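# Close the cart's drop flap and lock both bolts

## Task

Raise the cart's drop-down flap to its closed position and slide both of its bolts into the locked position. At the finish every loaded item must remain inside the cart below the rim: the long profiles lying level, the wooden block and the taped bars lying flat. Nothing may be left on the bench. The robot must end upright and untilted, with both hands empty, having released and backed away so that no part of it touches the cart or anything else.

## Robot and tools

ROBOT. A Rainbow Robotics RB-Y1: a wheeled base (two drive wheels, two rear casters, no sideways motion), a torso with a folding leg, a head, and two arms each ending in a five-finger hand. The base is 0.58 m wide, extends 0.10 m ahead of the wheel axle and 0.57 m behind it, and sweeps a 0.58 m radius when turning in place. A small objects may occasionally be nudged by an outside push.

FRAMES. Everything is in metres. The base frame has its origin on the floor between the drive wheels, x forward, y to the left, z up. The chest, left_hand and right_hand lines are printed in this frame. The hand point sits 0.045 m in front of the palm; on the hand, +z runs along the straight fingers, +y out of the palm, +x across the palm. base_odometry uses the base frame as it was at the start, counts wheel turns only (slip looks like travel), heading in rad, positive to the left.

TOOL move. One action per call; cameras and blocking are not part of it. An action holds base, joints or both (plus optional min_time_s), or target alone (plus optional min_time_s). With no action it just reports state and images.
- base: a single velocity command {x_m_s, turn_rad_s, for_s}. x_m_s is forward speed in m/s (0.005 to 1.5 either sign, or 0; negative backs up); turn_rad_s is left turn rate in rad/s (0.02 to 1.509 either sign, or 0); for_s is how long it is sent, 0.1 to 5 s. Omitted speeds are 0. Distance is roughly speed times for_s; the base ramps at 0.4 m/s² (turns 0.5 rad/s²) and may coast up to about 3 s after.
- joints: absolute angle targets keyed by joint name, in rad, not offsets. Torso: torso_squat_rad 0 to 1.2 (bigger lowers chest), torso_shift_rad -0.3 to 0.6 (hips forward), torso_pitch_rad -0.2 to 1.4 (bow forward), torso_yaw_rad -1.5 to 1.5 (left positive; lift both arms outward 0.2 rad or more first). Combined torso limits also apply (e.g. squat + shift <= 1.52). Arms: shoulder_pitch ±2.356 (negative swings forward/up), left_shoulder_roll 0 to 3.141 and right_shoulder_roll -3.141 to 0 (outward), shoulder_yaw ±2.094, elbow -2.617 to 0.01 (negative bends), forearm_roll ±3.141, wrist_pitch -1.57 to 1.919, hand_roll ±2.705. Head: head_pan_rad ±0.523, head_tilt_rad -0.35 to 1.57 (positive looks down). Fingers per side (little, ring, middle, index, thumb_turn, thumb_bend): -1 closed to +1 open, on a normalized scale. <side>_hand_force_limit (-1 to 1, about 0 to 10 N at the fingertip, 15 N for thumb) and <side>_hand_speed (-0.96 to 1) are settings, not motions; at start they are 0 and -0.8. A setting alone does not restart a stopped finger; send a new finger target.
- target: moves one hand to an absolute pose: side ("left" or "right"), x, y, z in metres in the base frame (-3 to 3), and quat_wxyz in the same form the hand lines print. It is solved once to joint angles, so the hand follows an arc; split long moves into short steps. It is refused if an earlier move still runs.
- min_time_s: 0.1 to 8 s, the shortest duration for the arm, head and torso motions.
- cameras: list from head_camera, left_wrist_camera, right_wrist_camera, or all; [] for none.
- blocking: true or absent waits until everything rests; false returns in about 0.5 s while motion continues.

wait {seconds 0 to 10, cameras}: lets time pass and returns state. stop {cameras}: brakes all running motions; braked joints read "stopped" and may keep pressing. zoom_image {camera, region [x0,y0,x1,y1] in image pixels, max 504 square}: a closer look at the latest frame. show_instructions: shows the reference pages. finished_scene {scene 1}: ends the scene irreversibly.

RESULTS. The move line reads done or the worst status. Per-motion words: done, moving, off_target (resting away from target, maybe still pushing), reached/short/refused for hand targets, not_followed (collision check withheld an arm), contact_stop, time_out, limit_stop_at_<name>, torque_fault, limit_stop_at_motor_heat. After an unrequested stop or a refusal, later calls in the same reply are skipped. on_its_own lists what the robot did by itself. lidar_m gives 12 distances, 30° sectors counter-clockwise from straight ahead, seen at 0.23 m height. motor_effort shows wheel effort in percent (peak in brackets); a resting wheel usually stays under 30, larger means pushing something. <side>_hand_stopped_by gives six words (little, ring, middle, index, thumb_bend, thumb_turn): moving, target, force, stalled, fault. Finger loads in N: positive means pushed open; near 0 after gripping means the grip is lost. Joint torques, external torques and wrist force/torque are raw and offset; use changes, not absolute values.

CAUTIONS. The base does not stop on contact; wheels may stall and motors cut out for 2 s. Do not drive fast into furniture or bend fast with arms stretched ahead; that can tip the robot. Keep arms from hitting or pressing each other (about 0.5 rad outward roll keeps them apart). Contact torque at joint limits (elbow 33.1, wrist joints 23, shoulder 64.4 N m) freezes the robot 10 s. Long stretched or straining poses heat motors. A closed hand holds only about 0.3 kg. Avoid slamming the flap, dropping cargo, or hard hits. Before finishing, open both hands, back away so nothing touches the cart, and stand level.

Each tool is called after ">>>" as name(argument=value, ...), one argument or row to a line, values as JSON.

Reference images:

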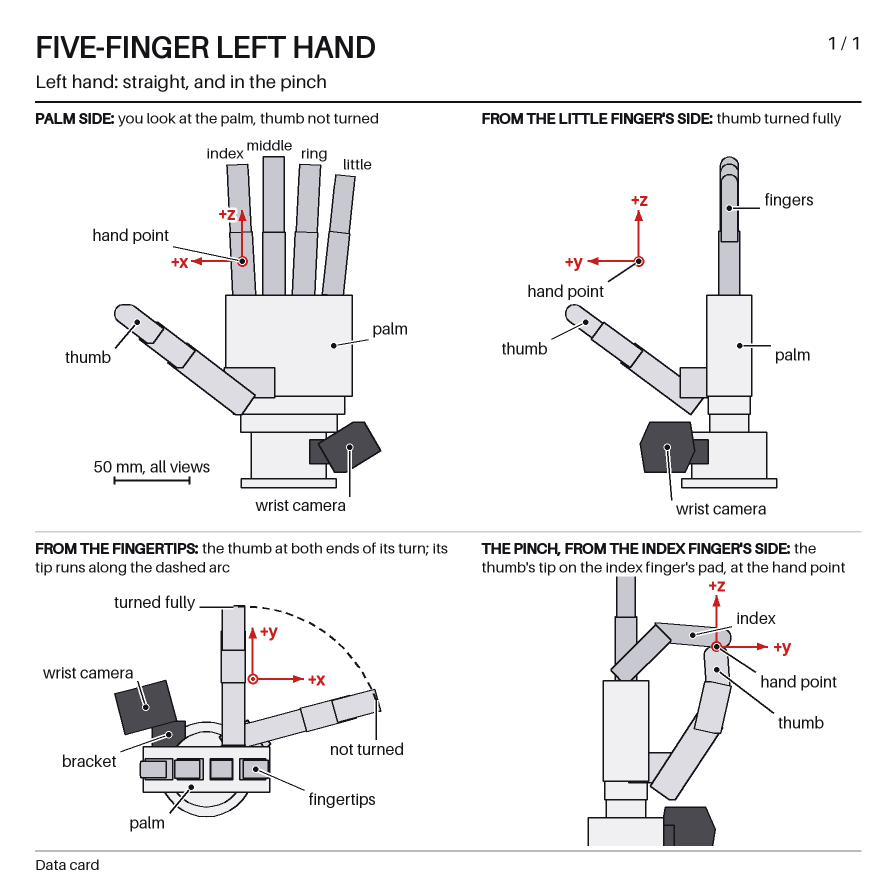

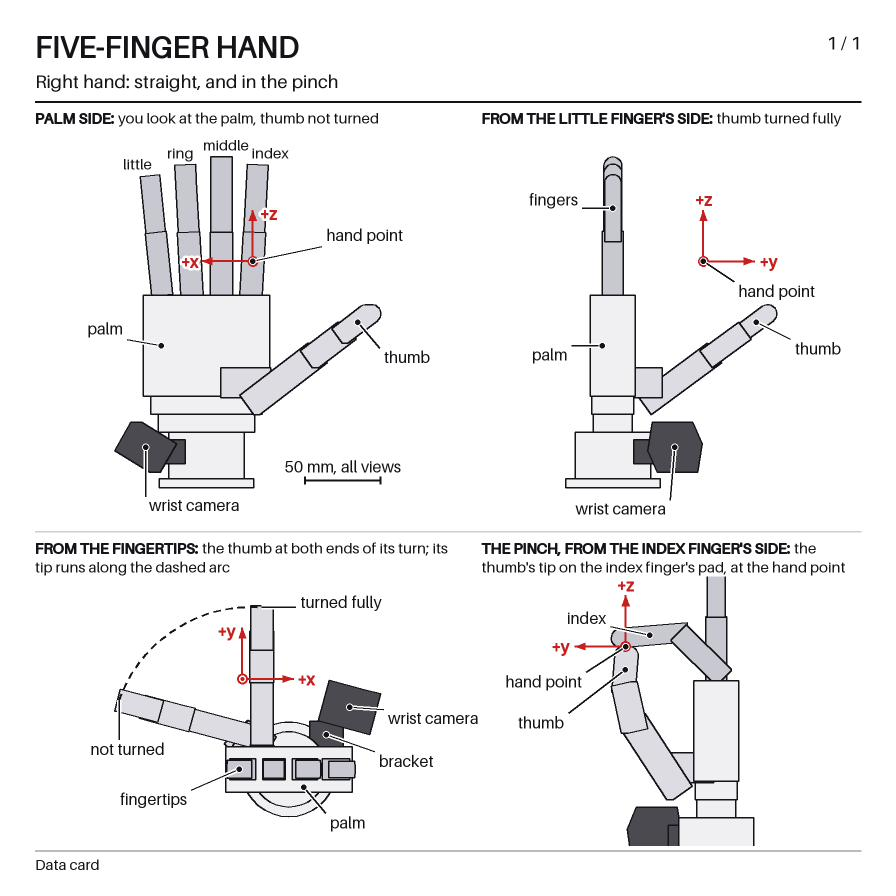

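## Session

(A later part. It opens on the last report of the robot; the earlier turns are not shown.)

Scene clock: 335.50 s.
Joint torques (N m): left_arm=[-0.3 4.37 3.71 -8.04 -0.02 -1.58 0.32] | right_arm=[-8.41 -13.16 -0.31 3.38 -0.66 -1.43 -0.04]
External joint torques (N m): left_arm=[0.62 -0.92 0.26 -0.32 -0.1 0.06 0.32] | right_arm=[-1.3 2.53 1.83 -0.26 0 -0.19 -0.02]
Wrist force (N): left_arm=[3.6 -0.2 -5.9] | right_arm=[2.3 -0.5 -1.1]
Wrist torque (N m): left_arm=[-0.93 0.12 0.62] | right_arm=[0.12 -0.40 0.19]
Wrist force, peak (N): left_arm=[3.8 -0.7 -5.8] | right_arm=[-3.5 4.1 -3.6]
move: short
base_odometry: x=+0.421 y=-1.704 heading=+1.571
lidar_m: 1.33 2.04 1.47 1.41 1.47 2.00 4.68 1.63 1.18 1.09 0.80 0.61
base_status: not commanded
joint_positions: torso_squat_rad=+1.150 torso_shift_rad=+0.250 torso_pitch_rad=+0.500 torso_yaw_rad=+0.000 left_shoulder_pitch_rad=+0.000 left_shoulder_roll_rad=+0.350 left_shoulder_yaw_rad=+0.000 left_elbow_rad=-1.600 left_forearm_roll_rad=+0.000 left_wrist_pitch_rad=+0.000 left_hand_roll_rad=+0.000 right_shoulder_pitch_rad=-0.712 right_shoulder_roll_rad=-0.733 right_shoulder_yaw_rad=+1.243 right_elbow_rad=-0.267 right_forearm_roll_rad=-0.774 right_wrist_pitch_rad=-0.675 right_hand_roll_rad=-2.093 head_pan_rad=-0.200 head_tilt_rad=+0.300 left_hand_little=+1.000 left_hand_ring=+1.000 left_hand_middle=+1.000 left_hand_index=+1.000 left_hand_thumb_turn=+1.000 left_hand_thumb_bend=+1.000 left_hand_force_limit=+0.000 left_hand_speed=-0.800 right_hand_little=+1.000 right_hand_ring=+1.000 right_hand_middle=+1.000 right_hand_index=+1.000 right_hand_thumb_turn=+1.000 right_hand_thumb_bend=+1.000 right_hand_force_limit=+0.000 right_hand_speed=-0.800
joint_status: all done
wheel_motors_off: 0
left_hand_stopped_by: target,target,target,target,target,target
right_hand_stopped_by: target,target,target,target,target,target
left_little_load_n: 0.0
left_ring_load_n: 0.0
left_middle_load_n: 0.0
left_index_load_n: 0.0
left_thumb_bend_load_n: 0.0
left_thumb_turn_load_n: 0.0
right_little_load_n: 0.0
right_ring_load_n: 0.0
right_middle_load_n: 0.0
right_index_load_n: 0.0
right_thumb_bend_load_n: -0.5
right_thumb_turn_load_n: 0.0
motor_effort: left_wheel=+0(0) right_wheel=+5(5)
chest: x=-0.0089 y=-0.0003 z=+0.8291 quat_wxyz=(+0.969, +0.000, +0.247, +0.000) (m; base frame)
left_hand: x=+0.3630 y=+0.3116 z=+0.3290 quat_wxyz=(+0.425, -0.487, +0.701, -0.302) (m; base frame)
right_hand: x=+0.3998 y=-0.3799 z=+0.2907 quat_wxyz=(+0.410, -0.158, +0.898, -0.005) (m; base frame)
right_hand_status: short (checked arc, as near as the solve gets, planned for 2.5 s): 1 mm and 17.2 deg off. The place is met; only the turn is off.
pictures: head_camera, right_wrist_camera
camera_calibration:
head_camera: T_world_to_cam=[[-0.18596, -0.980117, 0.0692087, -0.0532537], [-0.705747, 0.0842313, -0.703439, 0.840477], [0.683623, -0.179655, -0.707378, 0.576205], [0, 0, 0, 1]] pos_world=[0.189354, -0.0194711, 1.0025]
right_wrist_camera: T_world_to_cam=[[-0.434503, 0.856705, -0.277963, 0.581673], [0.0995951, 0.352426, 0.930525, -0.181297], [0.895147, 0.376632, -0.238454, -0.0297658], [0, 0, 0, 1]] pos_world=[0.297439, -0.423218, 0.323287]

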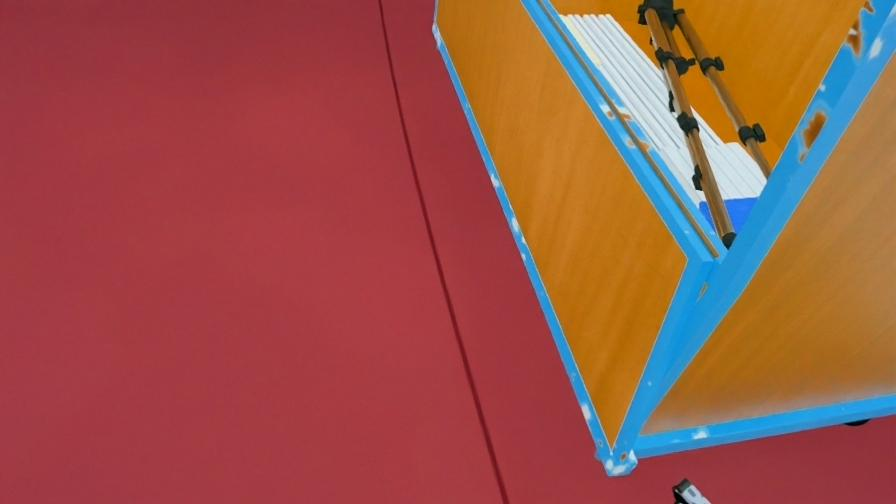

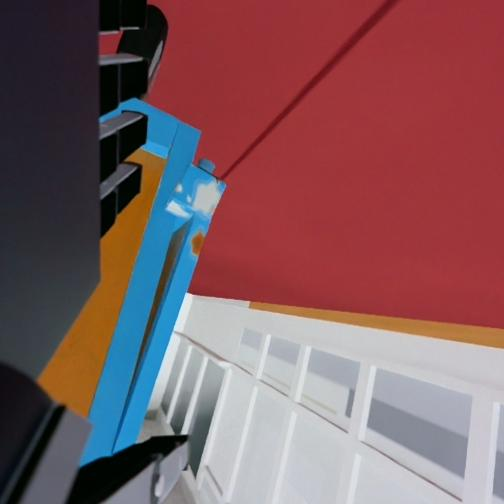

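>>> move(
  joints={"right_shoulder_pitch_rad": 0.1, "right_shoulder_roll_rad": -0.35, "right_shoulder_yaw_rad": 0, "right_elbow_rad": -1.6, "right_forearm_roll_rad": -1.57, "right_wrist_pitch_rad": 0, "right_hand_roll_rad": 0},
  min_time_s=2.5,
)

>>> move(
  base={"x_m_s": 0.1, "for_s": 1.2},
  joints={"right_hand_thumb_bend": 0.0},
)

>>> move(
  target={"side": "right", "x": 0.33, "y": -0.40, "z": 0.27, "quat_wxyz": [0.462, 0, 0.887, 0]},
  min_time_s=2,
  cameras=["head_camera", "right_wrist_camera"],
)

Scene clock: 373.30 s.
Joint torques (N m): left_arm=[-0.32 4.44 3.66 -8.11 0.05 -1.57 0.23] | right_arm=[2.73 -6.38 -5.84 -7.79 -0.15 -0.88 -0.12]
External joint torques (N m): left_arm=[0.6 -0.85 0.21 -0.4 -0.03 0.07 0.23] | right_arm=[0.9 -0.13 -2 -0.2 -0.23 -0.23 -0.11]
Wrist force (N): left_arm=[3.6 -0.6 -5.7] | right_arm=[2.5 0.5 -2.4]
Wrist torque (N m): left_arm=[-0.98 0.14 0.63] | right_arm=[0.24 -0.31 0.44]
Wrist force, peak (N): left_arm=[3.6 -0.4 -6.1] | right_arm=[3.1 1.1 -2.6]
move: done
base_odometry: x=+0.421 y=-1.704 heading=+1.571
lidar_m: 1.33 2.04 1.47 1.42 1.49 2.01 4.68 1.65 1.16 1.10 0.81 0.61
base_status: not commanded
joint_positions: torso_squat_rad=+1.150 torso_shift_rad=+0.250 torso_pitch_rad=+0.500 torso_yaw_rad=+0.000 left_shoulder_pitch_rad=+0.000 left_shoulder_roll_rad=+0.350 left_shoulder_yaw_rad=+0.000 left_elbow_rad=-1.600 left_forearm_roll_rad=+0.000 left_wrist_pitch_rad=+0.000 left_hand_roll_rad=+0.000 right_shoulder_pitch_rad=+0.100 right_shoulder_roll_rad=-0.350 right_shoulder_yaw_rad=+0.000 right_elbow_rad=-1.600 right_forearm_roll_rad=-1.570 right_wrist_pitch_rad=+0.000 right_hand_roll_rad=+0.000 head_pan_rad=-0.200 head_tilt_rad=+0.300 left_hand_little=+1.000 left_hand_ring=+1.000 left_hand_middle=+1.000 left_hand_index=+1.000 left_hand_thumb_turn=+1.000 left_hand_thumb_bend=+1.000 left_hand_force_limit=+0.000 left_hand_speed=-0.800 right_hand_little=+1.000 right_hand_ring=+1.000 right_hand_middle=+1.000 right_hand_index=+1.000 right_hand_thumb_turn=+1.000 right_hand_thumb_bend=+1.000 right_hand_force_limit=+0.000 right_hand_speed=-0.800
joint_status: all done
wheel_motors_off: 0
left_hand_stopped_by: target,target,target,target,target,target
right_hand_stopped_by: target,target,target,target,target,target
left_little_load_n: 0.0
left_ring_load_n: -0.5
left_middle_load_n: 0.0
left_index_load_n: 0.0
left_thumb_bend_load_n: 0.0
left_thumb_turn_load_n: 0.0
right_little_load_n: 0.0
right_ring_load_n: 0.0
right_middle_load_n: 0.0
right_index_load_n: 0.0
right_thumb_bend_load_n: -0.5
right_thumb_turn_load_n: 0.0
motor_effort: left_wheel=+0(1) right_wheel=+5(5)
chest: x=-0.0089 y=-0.0003 z=+0.8291 quat_wxyz=(+0.969, +0.000, +0.247, +0.000) (m; base frame)
left_hand: x=+0.3630 y=+0.3116 z=+0.3290 quat_wxyz=(+0.425, -0.487, +0.701, -0.302) (m; base frame)
right_hand: x=+0.3467 y=-0.2715 z=+0.3645 quat_wxyz=(+0.472, -0.147, +0.864, -0.094) (m; base frame)
pictures: none

Scene clock: 377.27 s.
Joint torques (N m): left_arm=[-0.36 4.6 3.82 -8.24 0.05 -1.58 0.25] | right_arm=[1.83 -5.97 -5.25 -7.62 -0.12 -0.64 -0.16]
External joint torques (N m): left_arm=[0.55 -0.69 0.38 -0.53 -0.03 0.06 0.25] | right_arm=[-0.01 0.29 -1.41 -0.03 -0.2 0.01 -0.15]
Wrist force (N): left_arm=[3.7 -0.4 -5.7] | right_arm=[3.1 0.7 -2.2]
Wrist torque (N m): left_arm=[-0.97 0.12 0.64] | right_arm=[0.24 -0.41 0.49]
Wrist force, peak (N): left_arm=[3.6 -0.2 -6.0] | right_arm=[3.4 0.9 -2.7]
move: done
base_odometry: x=+0.421 y=-1.584 heading=+1.571
lidar_m: 1.30 2.04 1.47 1.42 1.47 2.00 4.66 1.64 1.17 1.10 0.63 0.51
base_status: done (sent for 1.2 of 1.2 s)
joint_positions: torso_squat_rad=+1.150 torso_shift_rad=+0.250 torso_pitch_rad=+0.500 torso_yaw_rad=+0.000 left_shoulder_pitch_rad=+0.000 left_shoulder_roll_rad=+0.350 left_shoulder_yaw_rad=+0.000 left_elbow_rad=-1.600 left_forearm_roll_rad=+0.000 left_wrist_pitch_rad=+0.000 left_hand_roll_rad=+0.000 right_shoulder_pitch_rad=+0.100 right_shoulder_roll_rad=-0.350 right_shoulder_yaw_rad=+0.000 right_elbow_rad=-1.600 right_forearm_roll_rad=-1.570 right_wrist_pitch_rad=+0.000 right_hand_roll_rad=+0.000 head_pan_rad=-0.200 head_tilt_rad=+0.300 left_hand_little=+1.000 left_hand_ring=+1.000 left_hand_middle=+1.000 left_hand_index=+1.000 left_hand_thumb_turn=+1.000 left_hand_thumb_bend=+1.000 left_hand_force_limit=+0.000 left_hand_speed=-0.800 right_hand_little=+1.000 right_hand_ring=+1.000 right_hand_middle=+1.000 right_hand_index=+1.000 right_hand_thumb_turn=+1.000 right_hand_thumb_bend=+0.000 right_hand_force_limit=+0.000 right_hand_speed=-0.800
joint_status: all done
wheel_motors_off: 0
left_hand_stopped_by: target,target,target,target,target,target
right_hand_stopped_by: target,target,target,target,target,target
left_little_load_n: 0.0
left_ring_load_n: 0.0
left_middle_load_n: 0.0
left_index_load_n: 0.0
left_thumb_bend_load_n: 0.0
left_thumb_turn_load_n: 0.0
right_little_load_n: 0.0
right_ring_load_n: 0.0
right_middle_load_n: 0.0
right_index_load_n: 0.0
right_thumb_bend_load_n: 0.0
right_thumb_turn_load_n: 0.0
motor_effort: left_wheel=-2(21) right_wheel=-4(31)
chest: x=-0.0089 y=-0.0003 z=+0.8291 quat_wxyz=(+0.969, +0.000, +0.247, +0.000) (m; base frame)
left_hand: x=+0.3630 y=+0.3116 z=+0.3290 quat_wxyz=(+0.425, -0.487, +0.701, -0.302) (m; base frame)
right_hand: x=+0.3466 y=-0.2715 z=+0.3645 quat_wxyz=(+0.472, -0.147, +0.864, -0.094) (m; base frame)
pictures: none

Scene clock: 387.87 s.
Joint torques (N m): left_arm=[-0.52 4.94 3.86 -8.27 -0.02 -1.65 0.21] | right_arm=[7.75 -21.18 -30.02 -0.61 -0.18 -14.8 -0.88]
External joint torques (N m): left_arm=[0.4 -0.36 0.41 -0.56 -0.1 -0.01 0.21] | right_arm=[7.72 -13.06 -25.68 6.75 0.08 -14.49 -0.86]
External joint torques when the fault began: right_arm=[11.11 -23.25 -49.86 22.39 0.83 -24.46 -0.22]
Wrist force (N): left_arm=[3.6 -0.4 -5.7] | right_arm=[-11.9 43.8 -0.9]
Wrist torque (N m): left_arm=[-0.95 0.15 0.62] | right_arm=[-1.54 -1.01 0.20]
Wrist force, peak (N): left_arm=[4.3 1.3 -5.5] | right_arm=[-39.8 77.6 -33.9]
move: torque_fault
TORQUE FAULT: right_wrist_pitch_rad reached its load limit. The robot stopped for 10 seconds, dropped its targets and accepts commands again. The stop added 9.3 s to the call.
base_odometry: x=+0.421 y=-1.584 heading=+1.572
lidar_m: 1.30 2.04 1.47 1.42 1.47 2.01 4.65 1.65 1.17 1.10 0.64 0.52
base_status: not commanded
joint_positions: torso_squat_rad=+1.150 torso_shift_rad=+0.250 torso_pitch_rad=+0.500 torso_yaw_rad=+0.001 left_shoulder_pitch_rad=+0.000 left_shoulder_roll_rad=+0.350 left_shoulder_yaw_rad=+0.000 left_elbow_rad=-1.600 left_forearm_roll_rad=+0.000 left_wrist_pitch_rad=+0.000 left_hand_roll_rad=+0.000 right_shoulder_pitch_rad=-0.038 right_shoulder_roll_rad=-0.360 right_shoulder_yaw_rad=-0.145 right_elbow_rad=-1.411 right_forearm_roll_rad=-1.723 right_wrist_pitch_rad=+0.197 right_hand_roll_rad=+0.209 head_pan_rad=-0.200 head_tilt_rad=+0.300 left_hand_little=+1.000 left_hand_ring=+1.000 left_hand_middle=+1.000 left_hand_index=+1.000 left_hand_thumb_turn=+1.000 left_hand_thumb_bend=+1.000 left_hand_force_limit=+0.000 left_hand_speed=-0.800 right_hand_little=+1.000 right_hand_ring=+0.763 right_hand_middle=+0.845 right_hand_index=+0.998 right_hand_thumb_turn=+1.000 right_hand_thumb_bend=+0.000 right_hand_force_limit=+0.000 right_hand_speed=-0.800
joint_status: right_shoulder_pitch_rad torque_fault (moved -0.138 of -0.569); right_shoulder_roll_rad torque_fault (moved -0.010 of -0.067); right_shoulder_yaw_rad torque_fault (moved -0.146 of -0.709); right_elbow_rad torque_fault (moved +0.189 of +1.333); right_forearm_roll_rad torque_fault (moved -0.153 of -0.611); right_wrist_pitch_rad torque_fault (moved +0.197 of +0.762); right_hand_roll_rad torque_fault (moved +0.209 of +0.864)
wheel_motors_off: 0
left_hand_stopped_by: target,target,target,target,target,target
right_hand_stopped_by: target,target,target,target,target,target
left_little_load_n: 0.0
left_ring_load_n: 0.0
left_middle_load_n: 0.0
left_index_load_n: 0.0
left_thumb_bend_load_n: -0.5
left_thumb_turn_load_n: 0.0
right_little_load_n: 0.5
right_ring_load_n: -8.0
right_middle_load_n: -14.0
right_index_load_n: -15.0
right_thumb_bend_load_n: 0.0
right_thumb_turn_load_n: 0.0
on_its_own: right_shoulder_pitch_rad is held at -0.036, not at your -0.469, since a torque_fault; right_shoulder_roll_rad is held at -0.364, not at your -0.417, since a torque_fault; right_shoulder_yaw_rad is held at -0.152, not at your -0.708, since a torque_fault; right_elbow_rad is held at -1.409, not at your -0.267, since a torque_fault; right_forearm_roll_rad is held at -1.723, not at your -2.181, since a torque_fault; right_wrist_pitch_rad is held at +0.193, not at your +0.762, since a torque_fault; right_hand_roll_rad is held at +0.209, not at your +0.864, since a torque_fault; right_hand_ring is held at +0.764, not at its first target +1.000, since a torque_fault; right_hand_middle is held at +0.846, not at its first target +1.000, since a torque_fault
motor_effort: left_wheel=+9(18) right_wheel=-9(10)
chest: x=-0.0089 y=-0.0003 z=+0.8291 quat_wxyz=(+0.969, +0.000, +0.247, +0.000) (m; base frame)
left_hand: x=+0.3627 y=+0.3120 z=+0.3291 quat_wxyz=(+0.426, -0.487, +0.700, -0.302) (m; base frame)
right_hand: x=+0.3696 y=-0.3046 z=+0.3454 quat_wxyz=(+0.459, -0.176, +0.867, -0.084) (m; base frame)
right_hand_status: short (checked arc, as near as the solve gets, planned for 2.0 s): torque_fault, 128 mm and 22.5 deg off.
pictures: head_camera, right_wrist_camera
camera_calibration:
head_camera: T_world_to_cam=[[-0.185205, -0.980286, 0.0688319, -0.0528438], [-0.7057, 0.0839291, -0.703522, 0.840459], [0.683876, -0.178871, -0.707332, 0.576228], [0, 0, 0, 1]] pos_world=[0.189256, -0.0192708, 1.0025]
right_wrist_camera: T_world_to_cam=[[-0.365547, 0.813901, -0.451597, 0.540797], [-0.0159477, 0.479627, 0.877328, -0.155956], [0.930656, 0.327907, -0.162346, -0.0722971], [0, 0, 0, 1]] pos_world=[0.262484, -0.341648, 0.36931]

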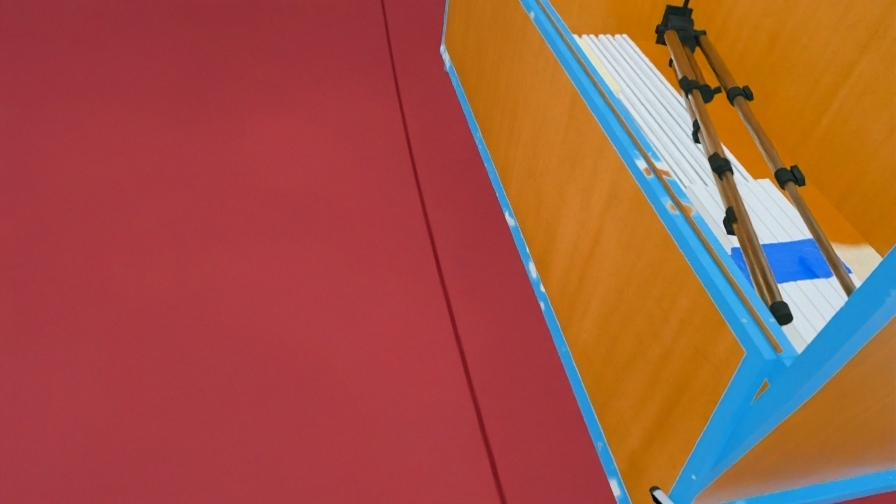

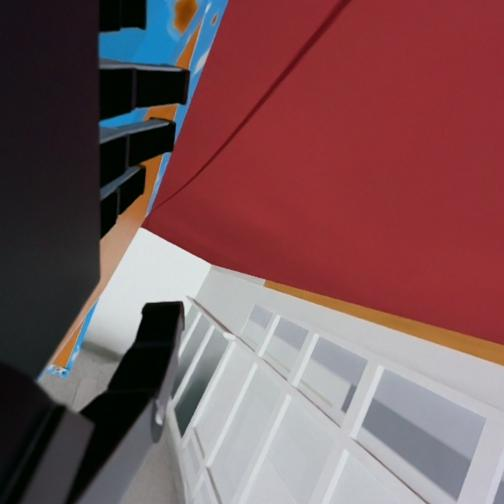

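>>> move(
  base={"x_m_s": -0.1, "for_s": 1.5},
)

>>> move(
  joints={"right_shoulder_pitch_rad": 0.2, "right_shoulder_roll_rad": -0.5, "right_shoulder_yaw_rad": 0, "right_elbow_rad": -1.6, "right_forearm_roll_rad": -1.57, "right_wrist_pitch_rad": 0.3, "right_hand_roll_rad": 0, "right_hand_ring": 0.99, "right_hand_middle": 0.99},
  min_time_s=2,
  cameras=["head_camera", "right_wrist_camera"],
)

Scene clock: 393.97 s.
Joint torques (N m): left_arm=[-0.92 5.04 3.89 -8.29 0 -1.67 0.28] | right_arm=[0.29 -8.1 -6.15 -7.15 -0.27 -0.78 -0.16]
External joint torques (N m): left_arm=[-0.01 -0.25 0.45 -0.57 -0.08 -0.03 0.28] | right_arm=[0.19 0.16 -1.74 0.18 -0.02 -0.44 -0.14]
Wrist force (N): left_arm=[3.5 -0.4 -5.8] | right_arm=[2.7 1.2 -2.3]
Wrist torque (N m): left_arm=[-0.96 0.15 0.61] | right_arm=[0.37 -0.38 0.29]
Wrist force, peak (N): left_arm=[3.6 -0.4 -6.1] | right_arm=[-12.3 44.3 -1.2]
move: done
base_odometry: x=+0.421 y=-1.734 heading=+1.572
lidar_m: 1.34 2.04 1.47 1.42 1.48 2.00 4.65 1.64 1.18 1.10 0.86 0.65
base_status: done (sent for 1.5 of 1.5 s)
joint_positions: torso_squat_rad=+1.150 torso_shift_rad=+0.250 torso_pitch_rad=+0.500 torso_yaw_rad=+0.000 left_shoulder_pitch_rad=+0.000 left_shoulder_roll_rad=+0.350 left_shoulder_yaw_rad=+0.000 left_elbow_rad=-1.600 left_forearm_roll_rad=+0.000 left_wrist_pitch_rad=+0.000 left_hand_roll_rad=+0.000 right_shoulder_pitch_rad=-0.036 right_shoulder_roll_rad=-0.364 right_shoulder_yaw_rad=-0.151 right_elbow_rad=-1.409 right_forearm_roll_rad=-1.723 right_wrist_pitch_rad=+0.193 right_hand_roll_rad=+0.209 head_pan_rad=-0.200 head_tilt_rad=+0.300 left_hand_little=+1.000 left_hand_ring=+1.000 left_hand_middle=+1.000 left_hand_index=+1.000 left_hand_thumb_turn=+1.000 left_hand_thumb_bend=+1.000 left_hand_force_limit=+0.000 left_hand_speed=-0.800 right_hand_little=+1.000 right_hand_ring=+0.763 right_hand_middle=+0.845 right_hand_index=+0.974 right_hand_thumb_turn=+1.000 right_hand_thumb_bend=+0.000 right_hand_force_limit=+0.000 right_hand_speed=-0.800
joint_status: not commanded
wheel_motors_off: 0
left_hand_stopped_by: target,target,target,target,target,target
right_hand_stopped_by: target,target,target,target,target,target
left_little_load_n: 0.0
left_ring_load_n: 0.0
left_middle_load_n: 0.0
left_index_load_n: 0.0
left_thumb_bend_load_n: 0.0
left_thumb_turn_load_n: 0.0
right_little_load_n: 0.0
right_ring_load_n: 0.0
right_middle_load_n: 0.0
right_index_load_n: 0.0
right_thumb_bend_load_n: 0.0
right_thumb_turn_load_n: 0.0
on_its_own: right_shoulder_pitch_rad is held at -0.036, not at your -0.469, since a torque_fault; right_shoulder_roll_rad is held at -0.364, not at your -0.417, since a torque_fault; right_shoulder_yaw_rad is held at -0.152, not at your -0.708, since a torque_fault; right_elbow_rad is held at -1.409, not at your -0.267, since a torque_fault; right_forearm_roll_rad is held at -1.723, not at your -2.181, since a torque_fault; right_wrist_pitch_rad is held at +0.193, not at your +0.762, since a torque_fault; right_hand_roll_rad is held at +0.209, not at your +0.864, since a torque_fault; right_hand_ring is held at +0.764, not at its first target +1.000, since a torque_fault; right_hand_middle is held at +0.846, not at its first target +1.000, since a torque_fault
motor_effort: left_wheel=+2(22) right_wheel=-1(31)
chest: x=-0.0089 y=-0.0003 z=+0.8291 quat_wxyz=(+0.969, +0.000, +0.247, +0.000) (m; base frame)
left_hand: x=+0.3629 y=+0.3116 z=+0.3290 quat_wxyz=(+0.425, -0.487, +0.701, -0.302) (m; base frame)
right_hand: x=+0.3691 y=-0.3108 z=+0.3455 quat_wxyz=(+0.457, -0.174, +0.867, -0.089) (m; base frame)
pictures: none

Scene clock: 396.27 s.
Joint torques (N m): left_arm=[-0.82 4.95 4 -8.24 0.06 -1.64 0.34] | right_arm=[6.03 -8.97 -3.59 -6.72 0.01 -0.75 -0.29]
External joint torques (N m): left_arm=[0.1 -0.35 0.56 -0.53 -0.02 0 0.34] | right_arm=[2.02 -1.07 1.12 -0.48 0.33 -0.3 -0.27]
Wrist force (N): left_arm=[3.5 -0.4 -5.8] | right_arm=[2.1 0.4 -1.3]
Wrist torque (N m): left_arm=[-0.96 0.16 0.62] | right_arm=[0.23 -0.34 0.23]
Wrist force, peak (N): left_arm=[3.6 -0.2 -5.9] | right_arm=[3.1 0.2 -2.5]
move: done
base_odometry: x=+0.421 y=-1.734 heading=+1.572
lidar_m: 1.33 2.04 1.48 1.42 1.47 2.00 4.66 1.65 1.16 1.09 0.86 0.65
base_status: not commanded
joint_positions: torso_squat_rad=+1.150 torso_shift_rad=+0.250 torso_pitch_rad=+0.500 torso_yaw_rad=+0.000 left_shoulder_pitch_rad=+0.000 left_shoulder_roll_rad=+0.350 left_shoulder_yaw_rad=+0.000 left_elbow_rad=-1.600 left_forearm_roll_rad=+0.000 left_wrist_pitch_rad=+0.000 left_hand_roll_rad=+0.000 right_shoulder_pitch_rad=+0.200 right_shoulder_roll_rad=-0.500 right_shoulder_yaw_rad=+0.000 right_elbow_rad=-1.600 right_forearm_roll_rad=-1.570 right_wrist_pitch_rad=+0.300 right_hand_roll_rad=+0.000 head_pan_rad=-0.200 head_tilt_rad=+0.300 left_hand_little=+1.000 left_hand_ring=+1.000 left_hand_middle=+1.000 left_hand_index=+1.000 left_hand_thumb_turn=+1.000 left_hand_thumb_bend=+1.000 left_hand_force_limit=+0.000 left_hand_speed=-0.800 right_hand_little=+1.000 right_hand_ring=+0.990 right_hand_middle=+0.990 right_hand_index=+0.974 right_hand_thumb_turn=+1.000 right_hand_thumb_bend=+0.000 right_hand_force_limit=+0.000 right_hand_speed=-0.800
joint_status: all done
wheel_motors_off: 0
left_hand_stopped_by: target,target,target,target,target,target
right_hand_stopped_by: target,target,target,target,target,target
left_little_load_n: 0.0
left_ring_load_n: 0.0
left_middle_load_n: 0.0
left_index_load_n: 0.0
left_thumb_bend_load_n: 0.0
left_thumb_turn_load_n: -0.5
right_little_load_n: 0.0
right_ring_load_n: 0.0
right_middle_load_n: 0.0
right_index_load_n: 0.0
right_thumb_bend_load_n: 0.0
right_thumb_turn_load_n: 0.0
motor_effort: left_wheel=+2(3) right_wheel=-1(3)
chest: x=-0.0089 y=-0.0003 z=+0.8291 quat_wxyz=(+0.969, +0.000, +0.247, +0.000) (m; base frame)
left_hand: x=+0.3629 y=+0.3116 z=+0.3290 quat_wxyz=(+0.425, -0.487, +0.701, -0.302) (m; base frame)
right_hand: x=+0.2524 y=-0.2577 z=+0.3324 quat_wxyz=(+0.384, -0.269, +0.883, +0.001) (m; base frame)
pictures: head_camera, right_wrist_camera
camera_calibration:
head_camera: T_world_to_cam=[[-0.185964, -0.980118, 0.0691882, -0.053153], [-0.705647, 0.0842229, -0.70354, 0.84048], [0.683724, -0.179656, -0.70728, 0.576173], [0, 0, 0, 1]] pos_world=[0.189254, -0.0193711, 1.0025]
right_wrist_camera: T_world_to_cam=[[-0.611438, 0.720386, -0.327394, 0.450523], [0.051728, 0.449251, 0.891907, -0.198664], [0.7896, 0.52841, -0.311953, 0.156297], [0, 0, 0, 1]] pos_world=[0.162332, -0.317889, 0.373446]

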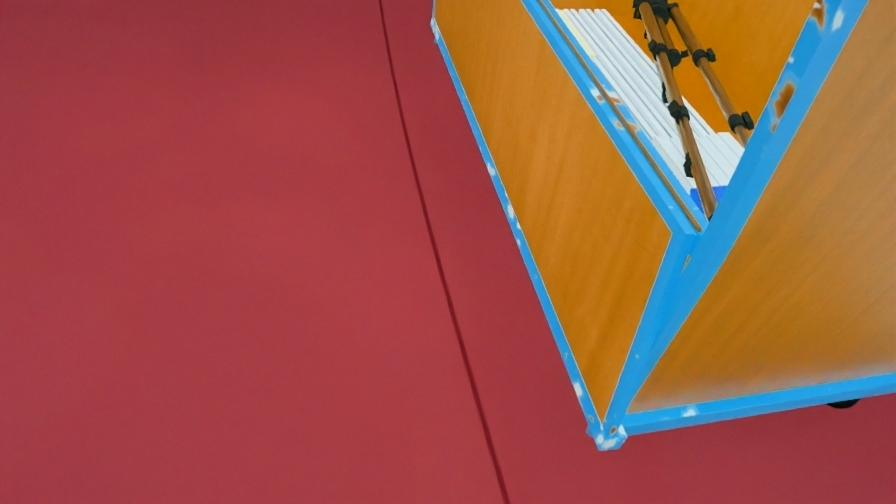

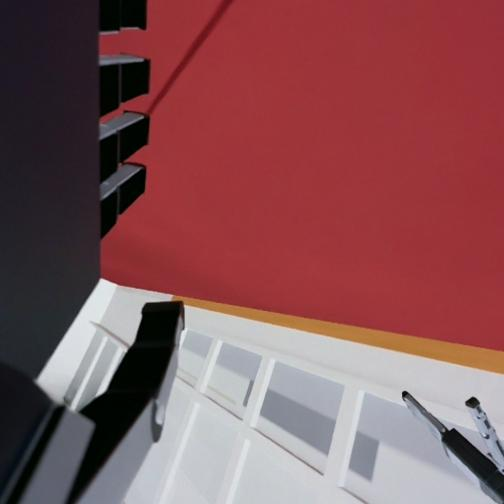

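>>> move(
  target={"side": "right", "x": 0.33, "y": -0.40, "z": 0.29, "quat_wxyz": [0.462, 0, 0.887, 0]},
  min_time_s=2.5,
  cameras=["right_wrist_camera"],
)

>>> move(
  target={"side": "right", "x": 0.40, "y": -0.385, "z": 0.275, "quat_wxyz": [0.462, 0, 0.887, 0]},
  min_time_s=1.5,
  cameras=["head_camera", "right_wrist_camera"],
)

Scene clock: 408.47 s.
Joint torques (N m): left_arm=[-0.56 4.74 3.82 -8.35 0.04 -1.59 0.27] | right_arm=[-1.94 -10.64 -3.49 -3.8 -1.08 0.95 -0.1]
External joint torques (N m): left_arm=[0.35 -0.56 0.38 -0.63 -0.04 0.05 0.28] | right_arm=[-1.09 1.4 -1.58 0.45 -0.21 -0.22 -0.09]
Wrist force (N): left_arm=[3.3 -0.6 -5.7] | right_arm=[2.9 -0.8 -2.3]
Wrist torque (N m): left_arm=[-0.98 0.19 0.61] | right_arm=[0.23 -0.40 0.40]
Wrist force, peak (N): left_arm=[3.6 -0.6 -6.0] | right_arm=[3.6 -1.1 -2.4]
move: done
base_odometry: x=+0.421 y=-1.734 heading=+1.572
lidar_m: 1.34 2.03 1.47 1.42 1.47 2.00 4.66 1.63 1.18 1.10 0.86 0.65
base_status: not commanded
joint_positions: torso_squat_rad=+1.150 torso_shift_rad=+0.250 torso_pitch_rad=+0.500 torso_yaw_rad=+0.000 left_shoulder_pitch_rad=+0.000 left_shoulder_roll_rad=+0.350 left_shoulder_yaw_rad=+0.000 left_elbow_rad=-1.600 left_forearm_roll_rad=+0.000 left_wrist_pitch_rad=+0.000 left_hand_roll_rad=+0.000 right_shoulder_pitch_rad=-0.399 right_shoulder_roll_rad=-0.404 right_shoulder_yaw_rad=-0.657 right_elbow_rad=-0.405 right_forearm_roll_rad=-2.185 right_wrist_pitch_rad=+0.792 right_hand_roll_rad=+0.766 head_pan_rad=-0.200 head_tilt_rad=+0.300 left_hand_little=+1.000 left_hand_ring=+1.000 left_hand_middle=+1.000 left_hand_index=+1.000 left_hand_thumb_turn=+1.000 left_hand_thumb_bend=+1.000 left_hand_force_limit=+0.000 left_hand_speed=-0.800 right_hand_little=+1.000 right_hand_ring=+0.990 right_hand_middle=+0.990 right_hand_index=+0.974 right_hand_thumb_turn=+1.000 right_hand_thumb_bend=+0.000 right_hand_force_limit=+0.000 right_hand_speed=-0.800
joint_status: all done
wheel_motors_off: 0
left_hand_stopped_by: target,target,target,target,target,target
right_hand_stopped_by: target,target,target,target,target,target
left_little_load_n: 0.0
left_ring_load_n: -0.5
left_middle_load_n: 0.0
left_index_load_n: 0.0
left_thumb_bend_load_n: 0.0
left_thumb_turn_load_n: 0.0
right_little_load_n: 0.0
right_ring_load_n: 0.0
right_middle_load_n: 0.0
right_index_load_n: 0.5
right_thumb_bend_load_n: -0.5
right_thumb_turn_load_n: 0.0
motor_effort: left_wheel=+2(3) right_wheel=-1(3)
chest: x=-0.0089 y=-0.0003 z=+0.8291 quat_wxyz=(+0.969, +0.000, +0.247, +0.000) (m; base frame)
left_hand: x=+0.3629 y=+0.3116 z=+0.3290 quat_wxyz=(+0.425, -0.487, +0.701, -0.302) (m; base frame)
right_hand: x=+0.3300 y=-0.3997 z=+0.2905 quat_wxyz=(+0.460, +0.001, +0.888, -0.002) (m; base frame)
right_hand_status: reached (checked arc, planned for 2.5 s): 1 mm and 0.4 deg off.
pictures: right_wrist_camera
camera_calibration:
right_wrist_camera: T_world_to_cam=[[-0.153351, 0.97419, -0.16564, 0.489868], [0.0806381, 0.1794, 0.980466, -0.244464], [0.984876, 0.136998, -0.106068, -0.123696], [0, 0, 0, 1]] pos_world=[0.21666, -0.416421, 0.30771]

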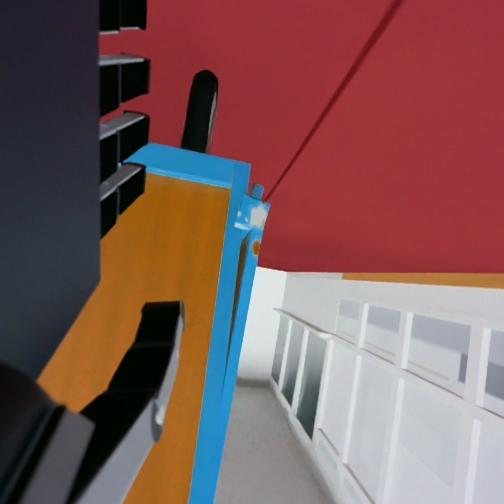

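Scene clock: 410.30 s.
Joint torques (N m): left_arm=[-0.87 4.76 4.01 -8.23 -0.02 -1.6 0.22] | right_arm=[-7.02 -10.81 0.26 -3.86 -0.35 0.73 0.19]
External joint torques (N m): left_arm=[0.04 -0.53 0.57 -0.51 -0.1 0.04 0.23] | right_arm=[-1.83 1.18 1.4 0.74 0.35 -0.4 0.2]
Wrist force (N): left_arm=[3.3 -0.5 -5.6] | right_arm=[2.9 -0.8 -1.8]
Wrist torque (N m): left_arm=[-0.98 0.19 0.61] | right_arm=[0.19 -0.40 0.43]
Wrist force, peak (N): left_arm=[3.6 -0.5 -6.0] | right_arm=[3.6 -1.1 -2.3]
move: short
base_odometry: x=+0.421 y=-1.734 heading=+1.572
lidar_m: 1.33 2.04 1.47 1.43 1.47 2.00 4.66 1.65 1.17 1.10 0.86 0.65
base_status: not commanded
joint_positions: torso_squat_rad=+1.150 torso_shift_rad=+0.250 torso_pitch_rad=+0.500 torso_yaw_rad=+0.000 left_shoulder_pitch_rad=+0.000 left_shoulder_roll_rad=+0.350 left_shoulder_yaw_rad=+0.000 left_elbow_rad=-1.600 left_forearm_roll_rad=+0.000 left_wrist_pitch_rad=+0.000 left_hand_roll_rad=+0.000 right_shoulder_pitch_rad=-0.602 right_shoulder_roll_rad=-0.418 right_shoulder_yaw_rad=-0.653 right_elbow_rad=-0.267 right_forearm_roll_rad=-2.168 right_wrist_pitch_rad=+0.619 right_hand_roll_rad=+0.816 head_pan_rad=-0.200 head_tilt_rad=+0.300 left_hand_little=+1.000 left_hand_ring=+1.000 left_hand_middle=+1.000 left_hand_index=+1.000 left_hand_thumb_turn=+1.000 left_hand_thumb_bend=+1.000 left_hand_force_limit=+0.000 left_hand_speed=-0.800 right_hand_little=+1.000 right_hand_ring=+0.990 right_hand_middle=+0.990 right_hand_index=+0.974 right_hand_thumb_turn=+1.000 right_hand_thumb_bend=+0.000 right_hand_force_limit=+0.000 right_hand_speed=-0.800
joint_status: all done
wheel_motors_off: 0
left_hand_stopped_by: target,target,target,target,target,target
right_hand_stopped_by: target,target,target,target,target,target
left_little_load_n: 0.0
left_ring_load_n: 0.0
left_middle_load_n: 0.0
left_index_load_n: 0.0
left_thumb_bend_load_n: 0.0
left_thumb_turn_load_n: 0.0
right_little_load_n: 0.0
right_ring_load_n: 0.0
right_middle_load_n: 0.0
right_index_load_n: 0.0
right_thumb_bend_load_n: 0.0
right_thumb_turn_load_n: 0.0
motor_effort: left_wheel=+2(3) right_wheel=-2(2)
chest: x=-0.0089 y=-0.0003 z=+0.8291 quat_wxyz=(+0.969, +0.000, +0.247, +0.000) (m; base frame)
left_hand: x=+0.3629 y=+0.3116 z=+0.3290 quat_wxyz=(+0.425, -0.487, +0.701, -0.302) (m; base frame)
right_hand: x=+0.3997 y=-0.3849 z=+0.2756 quat_wxyz=(+0.435, +0.008, +0.900, -0.024) (m; base frame)
right_hand_status: short (checked arc, as near as the solve gets, planned for 1.5 s): 1 mm and 4.4 deg off. The place is met; only the turn is off.
pictures: head_camera, right_wrist_camera
camera_calibration:
head_camera: T_world_to_cam=[[-0.185964, -0.980118, 0.0691882, -0.053153], [-0.705647, 0.0842229, -0.70354, 0.84048], [0.683724, -0.179656, -0.70728, 0.576173], [0, 0, 0, 1]] pos_world=[0.189254, -0.0193711, 1.0025]
right_wrist_camera: T_world_to_cam=[[-0.130164, 0.973382, -0.188638, 0.480386], [0.139857, 0.206379, 0.968425, -0.248281], [0.981579, 0.0996714, -0.162998, -0.193221], [0, 0, 0, 1]] pos_world=[0.286914, -0.397101, 0.299565]

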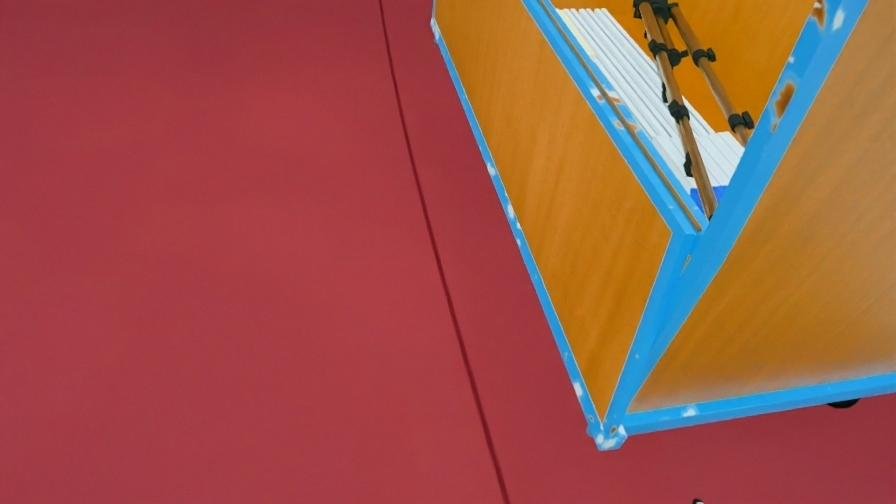

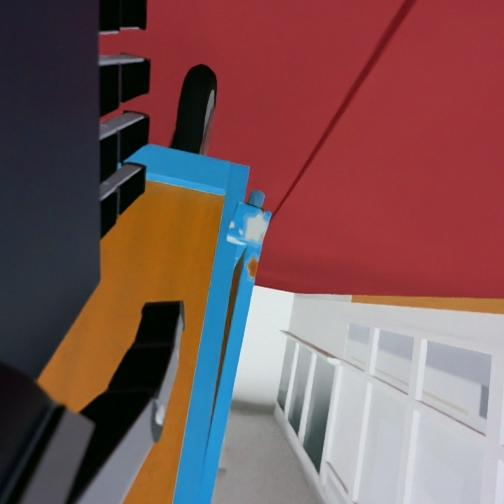

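>>> zoom_image(
  camera="right_wrist_camera",
  region=[180, 130, 320, 270],
)

Scaled by 3.600 from the camera's 504x504 image, which has a finer 720x720 frame.

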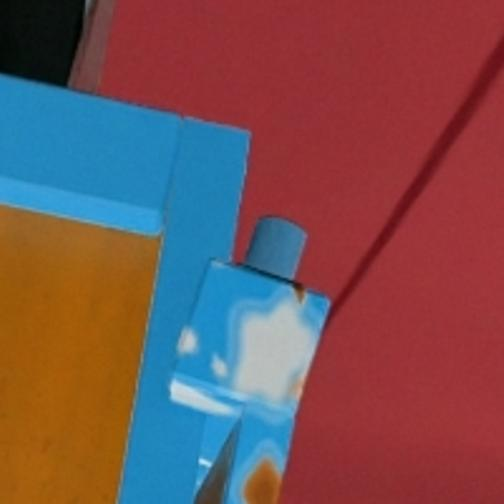

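>>> move(
  base={"x_m_s": 0.1, "for_s": 1.4},
  cameras=["head_camera", "right_wrist_camera"],
)

>>> zoom_image(
  camera="right_wrist_camera",
  region=[80, 60, 360, 340],
)

>>> zoom_image(
  camera="head_camera",
  region=[540, 304, 820, 504],
)

Scene clock: 425.33 s.
Joint torques (N m): left_arm=[-0.55 5.11 3.78 -8.17 0.11 -1.64 0.35] | right_arm=[-5.38 -11.7 0.15 -4.6 -0.51 0.88 0.09]
External joint torques (N m): left_arm=[0.36 -0.18 0.34 -0.45 0.03 0 0.35] | right_arm=[-0.18 0.29 1.29 0.01 0.18 -0.25 0.11]
Wrist force (N): left_arm=[3.5 -0.6 -5.5] | right_arm=[2.9 -0.9 -1.7]
Wrist torque (N m): left_arm=[-1.00 0.16 0.62] | right_arm=[0.17 -0.36 0.43]
Wrist force, peak (N): left_arm=[3.6 -0.3 -6.0] | right_arm=[3.3 -0.9 -2.4]
move: done
base_odometry: x=+0.421 y=-1.594 heading=+1.572
lidar_m: 1.31 2.04 1.47 1.42 1.48 2.01 4.65 1.65 1.17 1.10 0.66 0.54
base_status: done (sent for 1.4 of 1.4 s)
joint_positions: torso_squat_rad=+1.150 torso_shift_rad=+0.250 torso_pitch_rad=+0.500 torso_yaw_rad=+0.000 left_shoulder_pitch_rad=+0.000 left_shoulder_roll_rad=+0.350 left_shoulder_yaw_rad=+0.000 left_elbow_rad=-1.600 left_forearm_roll_rad=+0.000 left_wrist_pitch_rad=+0.000 left_hand_roll_rad=+0.000 right_shoulder_pitch_rad=-0.602 right_shoulder_roll_rad=-0.418 right_shoulder_yaw_rad=-0.653 right_elbow_rad=-0.267 right_forearm_roll_rad=-2.168 right_wrist_pitch_rad=+0.619 right_hand_roll_rad=+0.816 head_pan_rad=-0.200 head_tilt_rad=+0.300 left_hand_little=+1.000 left_hand_ring=+1.000 left_hand_middle=+1.000 left_hand_index=+1.000 left_hand_thumb_turn=+1.000 left_hand_thumb_bend=+1.000 left_hand_force_limit=+0.000 left_hand_speed=-0.800 right_hand_little=+1.000 right_hand_ring=+0.990 right_hand_middle=+0.990 right_hand_index=+0.974 right_hand_thumb_turn=+1.000 right_hand_thumb_bend=+0.000 right_hand_force_limit=+0.000 right_hand_speed=-0.800
joint_status: not commanded
wheel_motors_off: 0
left_hand_stopped_by: target,target,target,target,target,target
right_hand_stopped_by: target,target,target,target,target,target
left_little_load_n: 0.0
left_ring_load_n: 0.0
left_middle_load_n: 0.0
left_index_load_n: 0.0
left_thumb_bend_load_n: 0.0
left_thumb_turn_load_n: 0.0
right_little_load_n: -0.5
right_ring_load_n: 0.0
right_middle_load_n: 0.0
right_index_load_n: 0.0
right_thumb_bend_load_n: 0.0
right_thumb_turn_load_n: 0.0
motor_effort: left_wheel=-2(19) right_wheel=-3(29)
chest: x=-0.0089 y=-0.0003 z=+0.8291 quat_wxyz=(+0.969, +0.000, +0.247, +0.000) (m; base frame)
left_hand: x=+0.3630 y=+0.3116 z=+0.3290 quat_wxyz=(+0.425, -0.487, +0.701, -0.302) (m; base frame)
right_hand: x=+0.3998 y=-0.3848 z=+0.2757 quat_wxyz=(+0.435, +0.008, +0.900, -0.023) (m; base frame)
pictures: head_camera, right_wrist_camera
camera_calibration:
head_camera: T_world_to_cam=[[-0.18596, -0.980117, 0.0692087, -0.0531557], [-0.705747, 0.0842313, -0.703439, 0.840468], [0.683623, -0.179655, -0.707378, 0.576222], [0, 0, 0, 1]] pos_world=[0.189354, -0.0193711, 1.0025]
right_wrist_camera: T_world_to_cam=[[-0.130224, 0.973374, -0.18864, 0.480427], [0.139645, 0.20637, 0.968458, -0.248261], [0.981601, 0.0997739, -0.162801, -0.193441], [0, 0, 0, 1]] pos_world=[0.287113, -0.397101, 0.299566]

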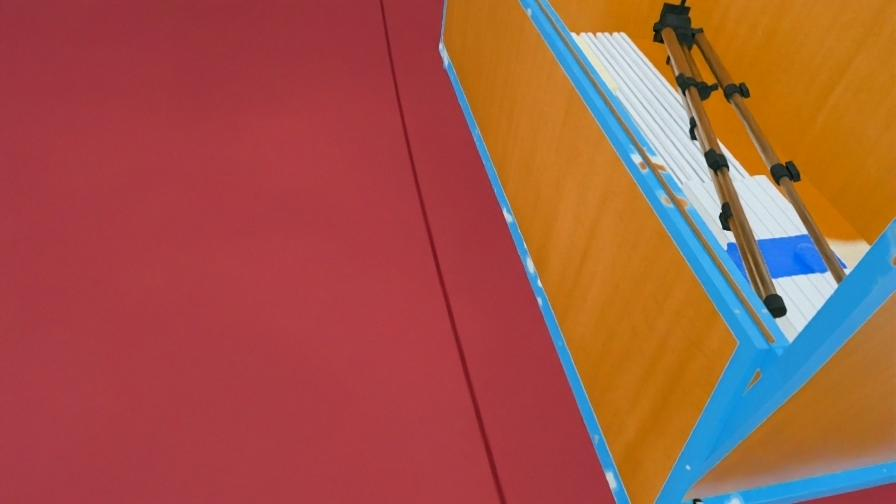

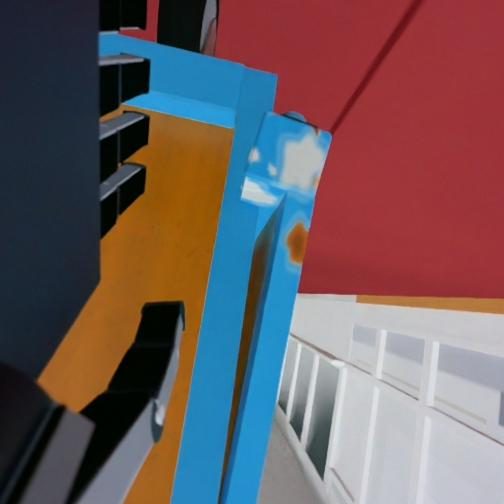

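Scaled by 1.800 from the camera's 504x504 image, which has a finer 720x720 frame.

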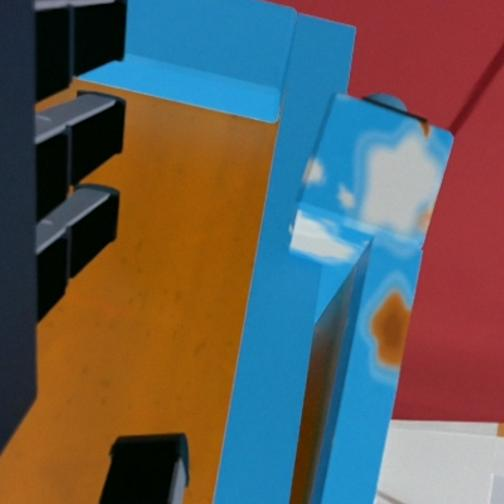

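Scaled by 1.800 from the camera's 896x504 image, which has a finer 1280x720 frame.

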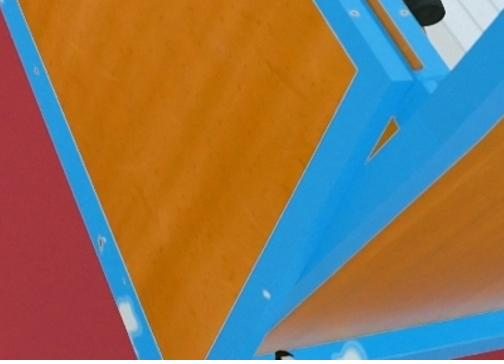

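>>> move(
  target={"side": "right", "x": 0.40, "y": -0.345, "z": 0.275, "quat_wxyz": [0.435, 0.008, 0.900, -0.023]},
  min_time_s=2,
  cameras=["right_wrist_camera"],
)

Scene clock: 433.30 s.
Joint torques (N m): left_arm=[-0.19 5.02 3.9 -8.2 0.02 -1.73 0.25] | right_arm=[-3.7 -5.59 2.31 -5.62 -0.01 1.51 0.03]
External joint torques (N m): left_arm=[0.73 -0.27 0.46 -0.48 -0.06 -0.09 0.26] | right_arm=[0.4 3.58 3.9 0.13 0.63 0.56 0.04]
Wrist force (N): left_arm=[3.6 -0.4 -5.8] | right_arm=[2.9 -5.4 -2.3]
Wrist torque (N m): left_arm=[-0.96 0.15 0.62] | right_arm=[0.04 -0.47 0.40]
Wrist force, peak (N): left_arm=[3.7 -0.5 -6.1] | right_arm=[8.5 -2.9 -6.0]
move: done
base_odometry: x=+0.421 y=-1.594 heading=+1.572
lidar_m: 1.29 2.03 1.47 1.42 1.47 2.00 4.65 1.65 1.18 1.10 0.68 0.52
base_status: not commanded
joint_positions: torso_squat_rad=+1.150 torso_shift_rad=+0.250 torso_pitch_rad=+0.500 torso_yaw_rad=+0.000 left_shoulder_pitch_rad=+0.000 left_shoulder_roll_rad=+0.350 left_shoulder_yaw_rad=+0.000 left_elbow_rad=-1.600 left_forearm_roll_rad=+0.000 left_wrist_pitch_rad=+0.000 left_hand_roll_rad=+0.000 right_shoulder_pitch_rad=-0.460 right_shoulder_roll_rad=-0.266 right_shoulder_yaw_rad=-0.555 right_elbow_rad=-0.631 right_forearm_roll_rad=-2.102 right_wrist_pitch_rad=+0.478 right_hand_roll_rad=+0.652 head_pan_rad=-0.200 head_tilt_rad=+0.300 left_hand_little=+1.000 left_hand_ring=+1.000 left_hand_middle=+1.000 left_hand_index=+1.000 left_hand_thumb_turn=+1.000 left_hand_thumb_bend=+1.000 left_hand_force_limit=+0.000 left_hand_speed=-0.800 right_hand_little=+1.000 right_hand_ring=+0.990 right_hand_middle=+0.990 right_hand_index=+0.974 right_hand_thumb_turn=+1.000 right_hand_thumb_bend=+0.000 right_hand_force_limit=+0.000 right_hand_speed=-0.800
joint_status: all done
wheel_motors_off: 0
left_hand_stopped_by: target,target,target,target,target,target
right_hand_stopped_by: target,target,target,target,target,target
left_little_load_n: 0.0
left_ring_load_n: 0.0
left_middle_load_n: 0.0
left_index_load_n: 0.0
left_thumb_bend_load_n: 0.0
left_thumb_turn_load_n: 0.0
right_little_load_n: 0.0
right_ring_load_n: 0.0
right_middle_load_n: 0.0
right_index_load_n: 0.0
right_thumb_bend_load_n: -0.5
right_thumb_turn_load_n: 0.5
motor_effort: left_wheel=-2(2) right_wheel=-3(4)
chest: x=-0.0089 y=-0.0003 z=+0.8291 quat_wxyz=(+0.969, +0.000, +0.247, +0.000) (m; base frame)
left_hand: x=+0.3630 y=+0.3115 z=+0.3290 quat_wxyz=(+0.425, -0.487, +0.701, -0.302) (m; base frame)
right_hand: x=+0.4008 y=-0.3454 z=+0.2758 quat_wxyz=(+0.443, +0.008, +0.896, -0.021) (m; base frame)
right_hand_status: reached (checked arc, planned for 2.0 s): 1 mm and 1.0 deg off.
pictures: right_wrist_camera
camera_calibration:
right_wrist_camera: T_world_to_cam=[[-0.130232, 0.973736, -0.186758, 0.441797], [0.123181, 0.202793, 0.971443, -0.252099], [0.983802, 0.103508, -0.146356, -0.202423], [0, 0, 0, 1]] pos_world=[0.287733, -0.358117, 0.297783]

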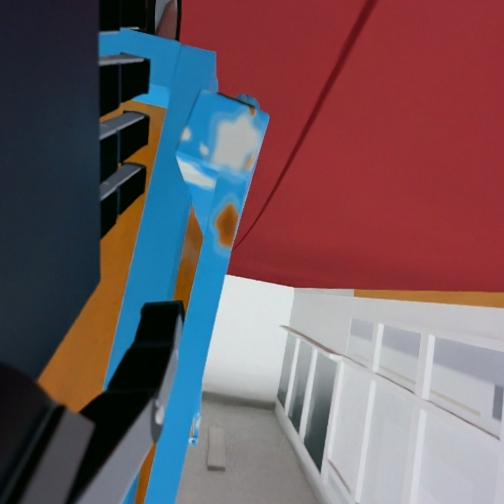

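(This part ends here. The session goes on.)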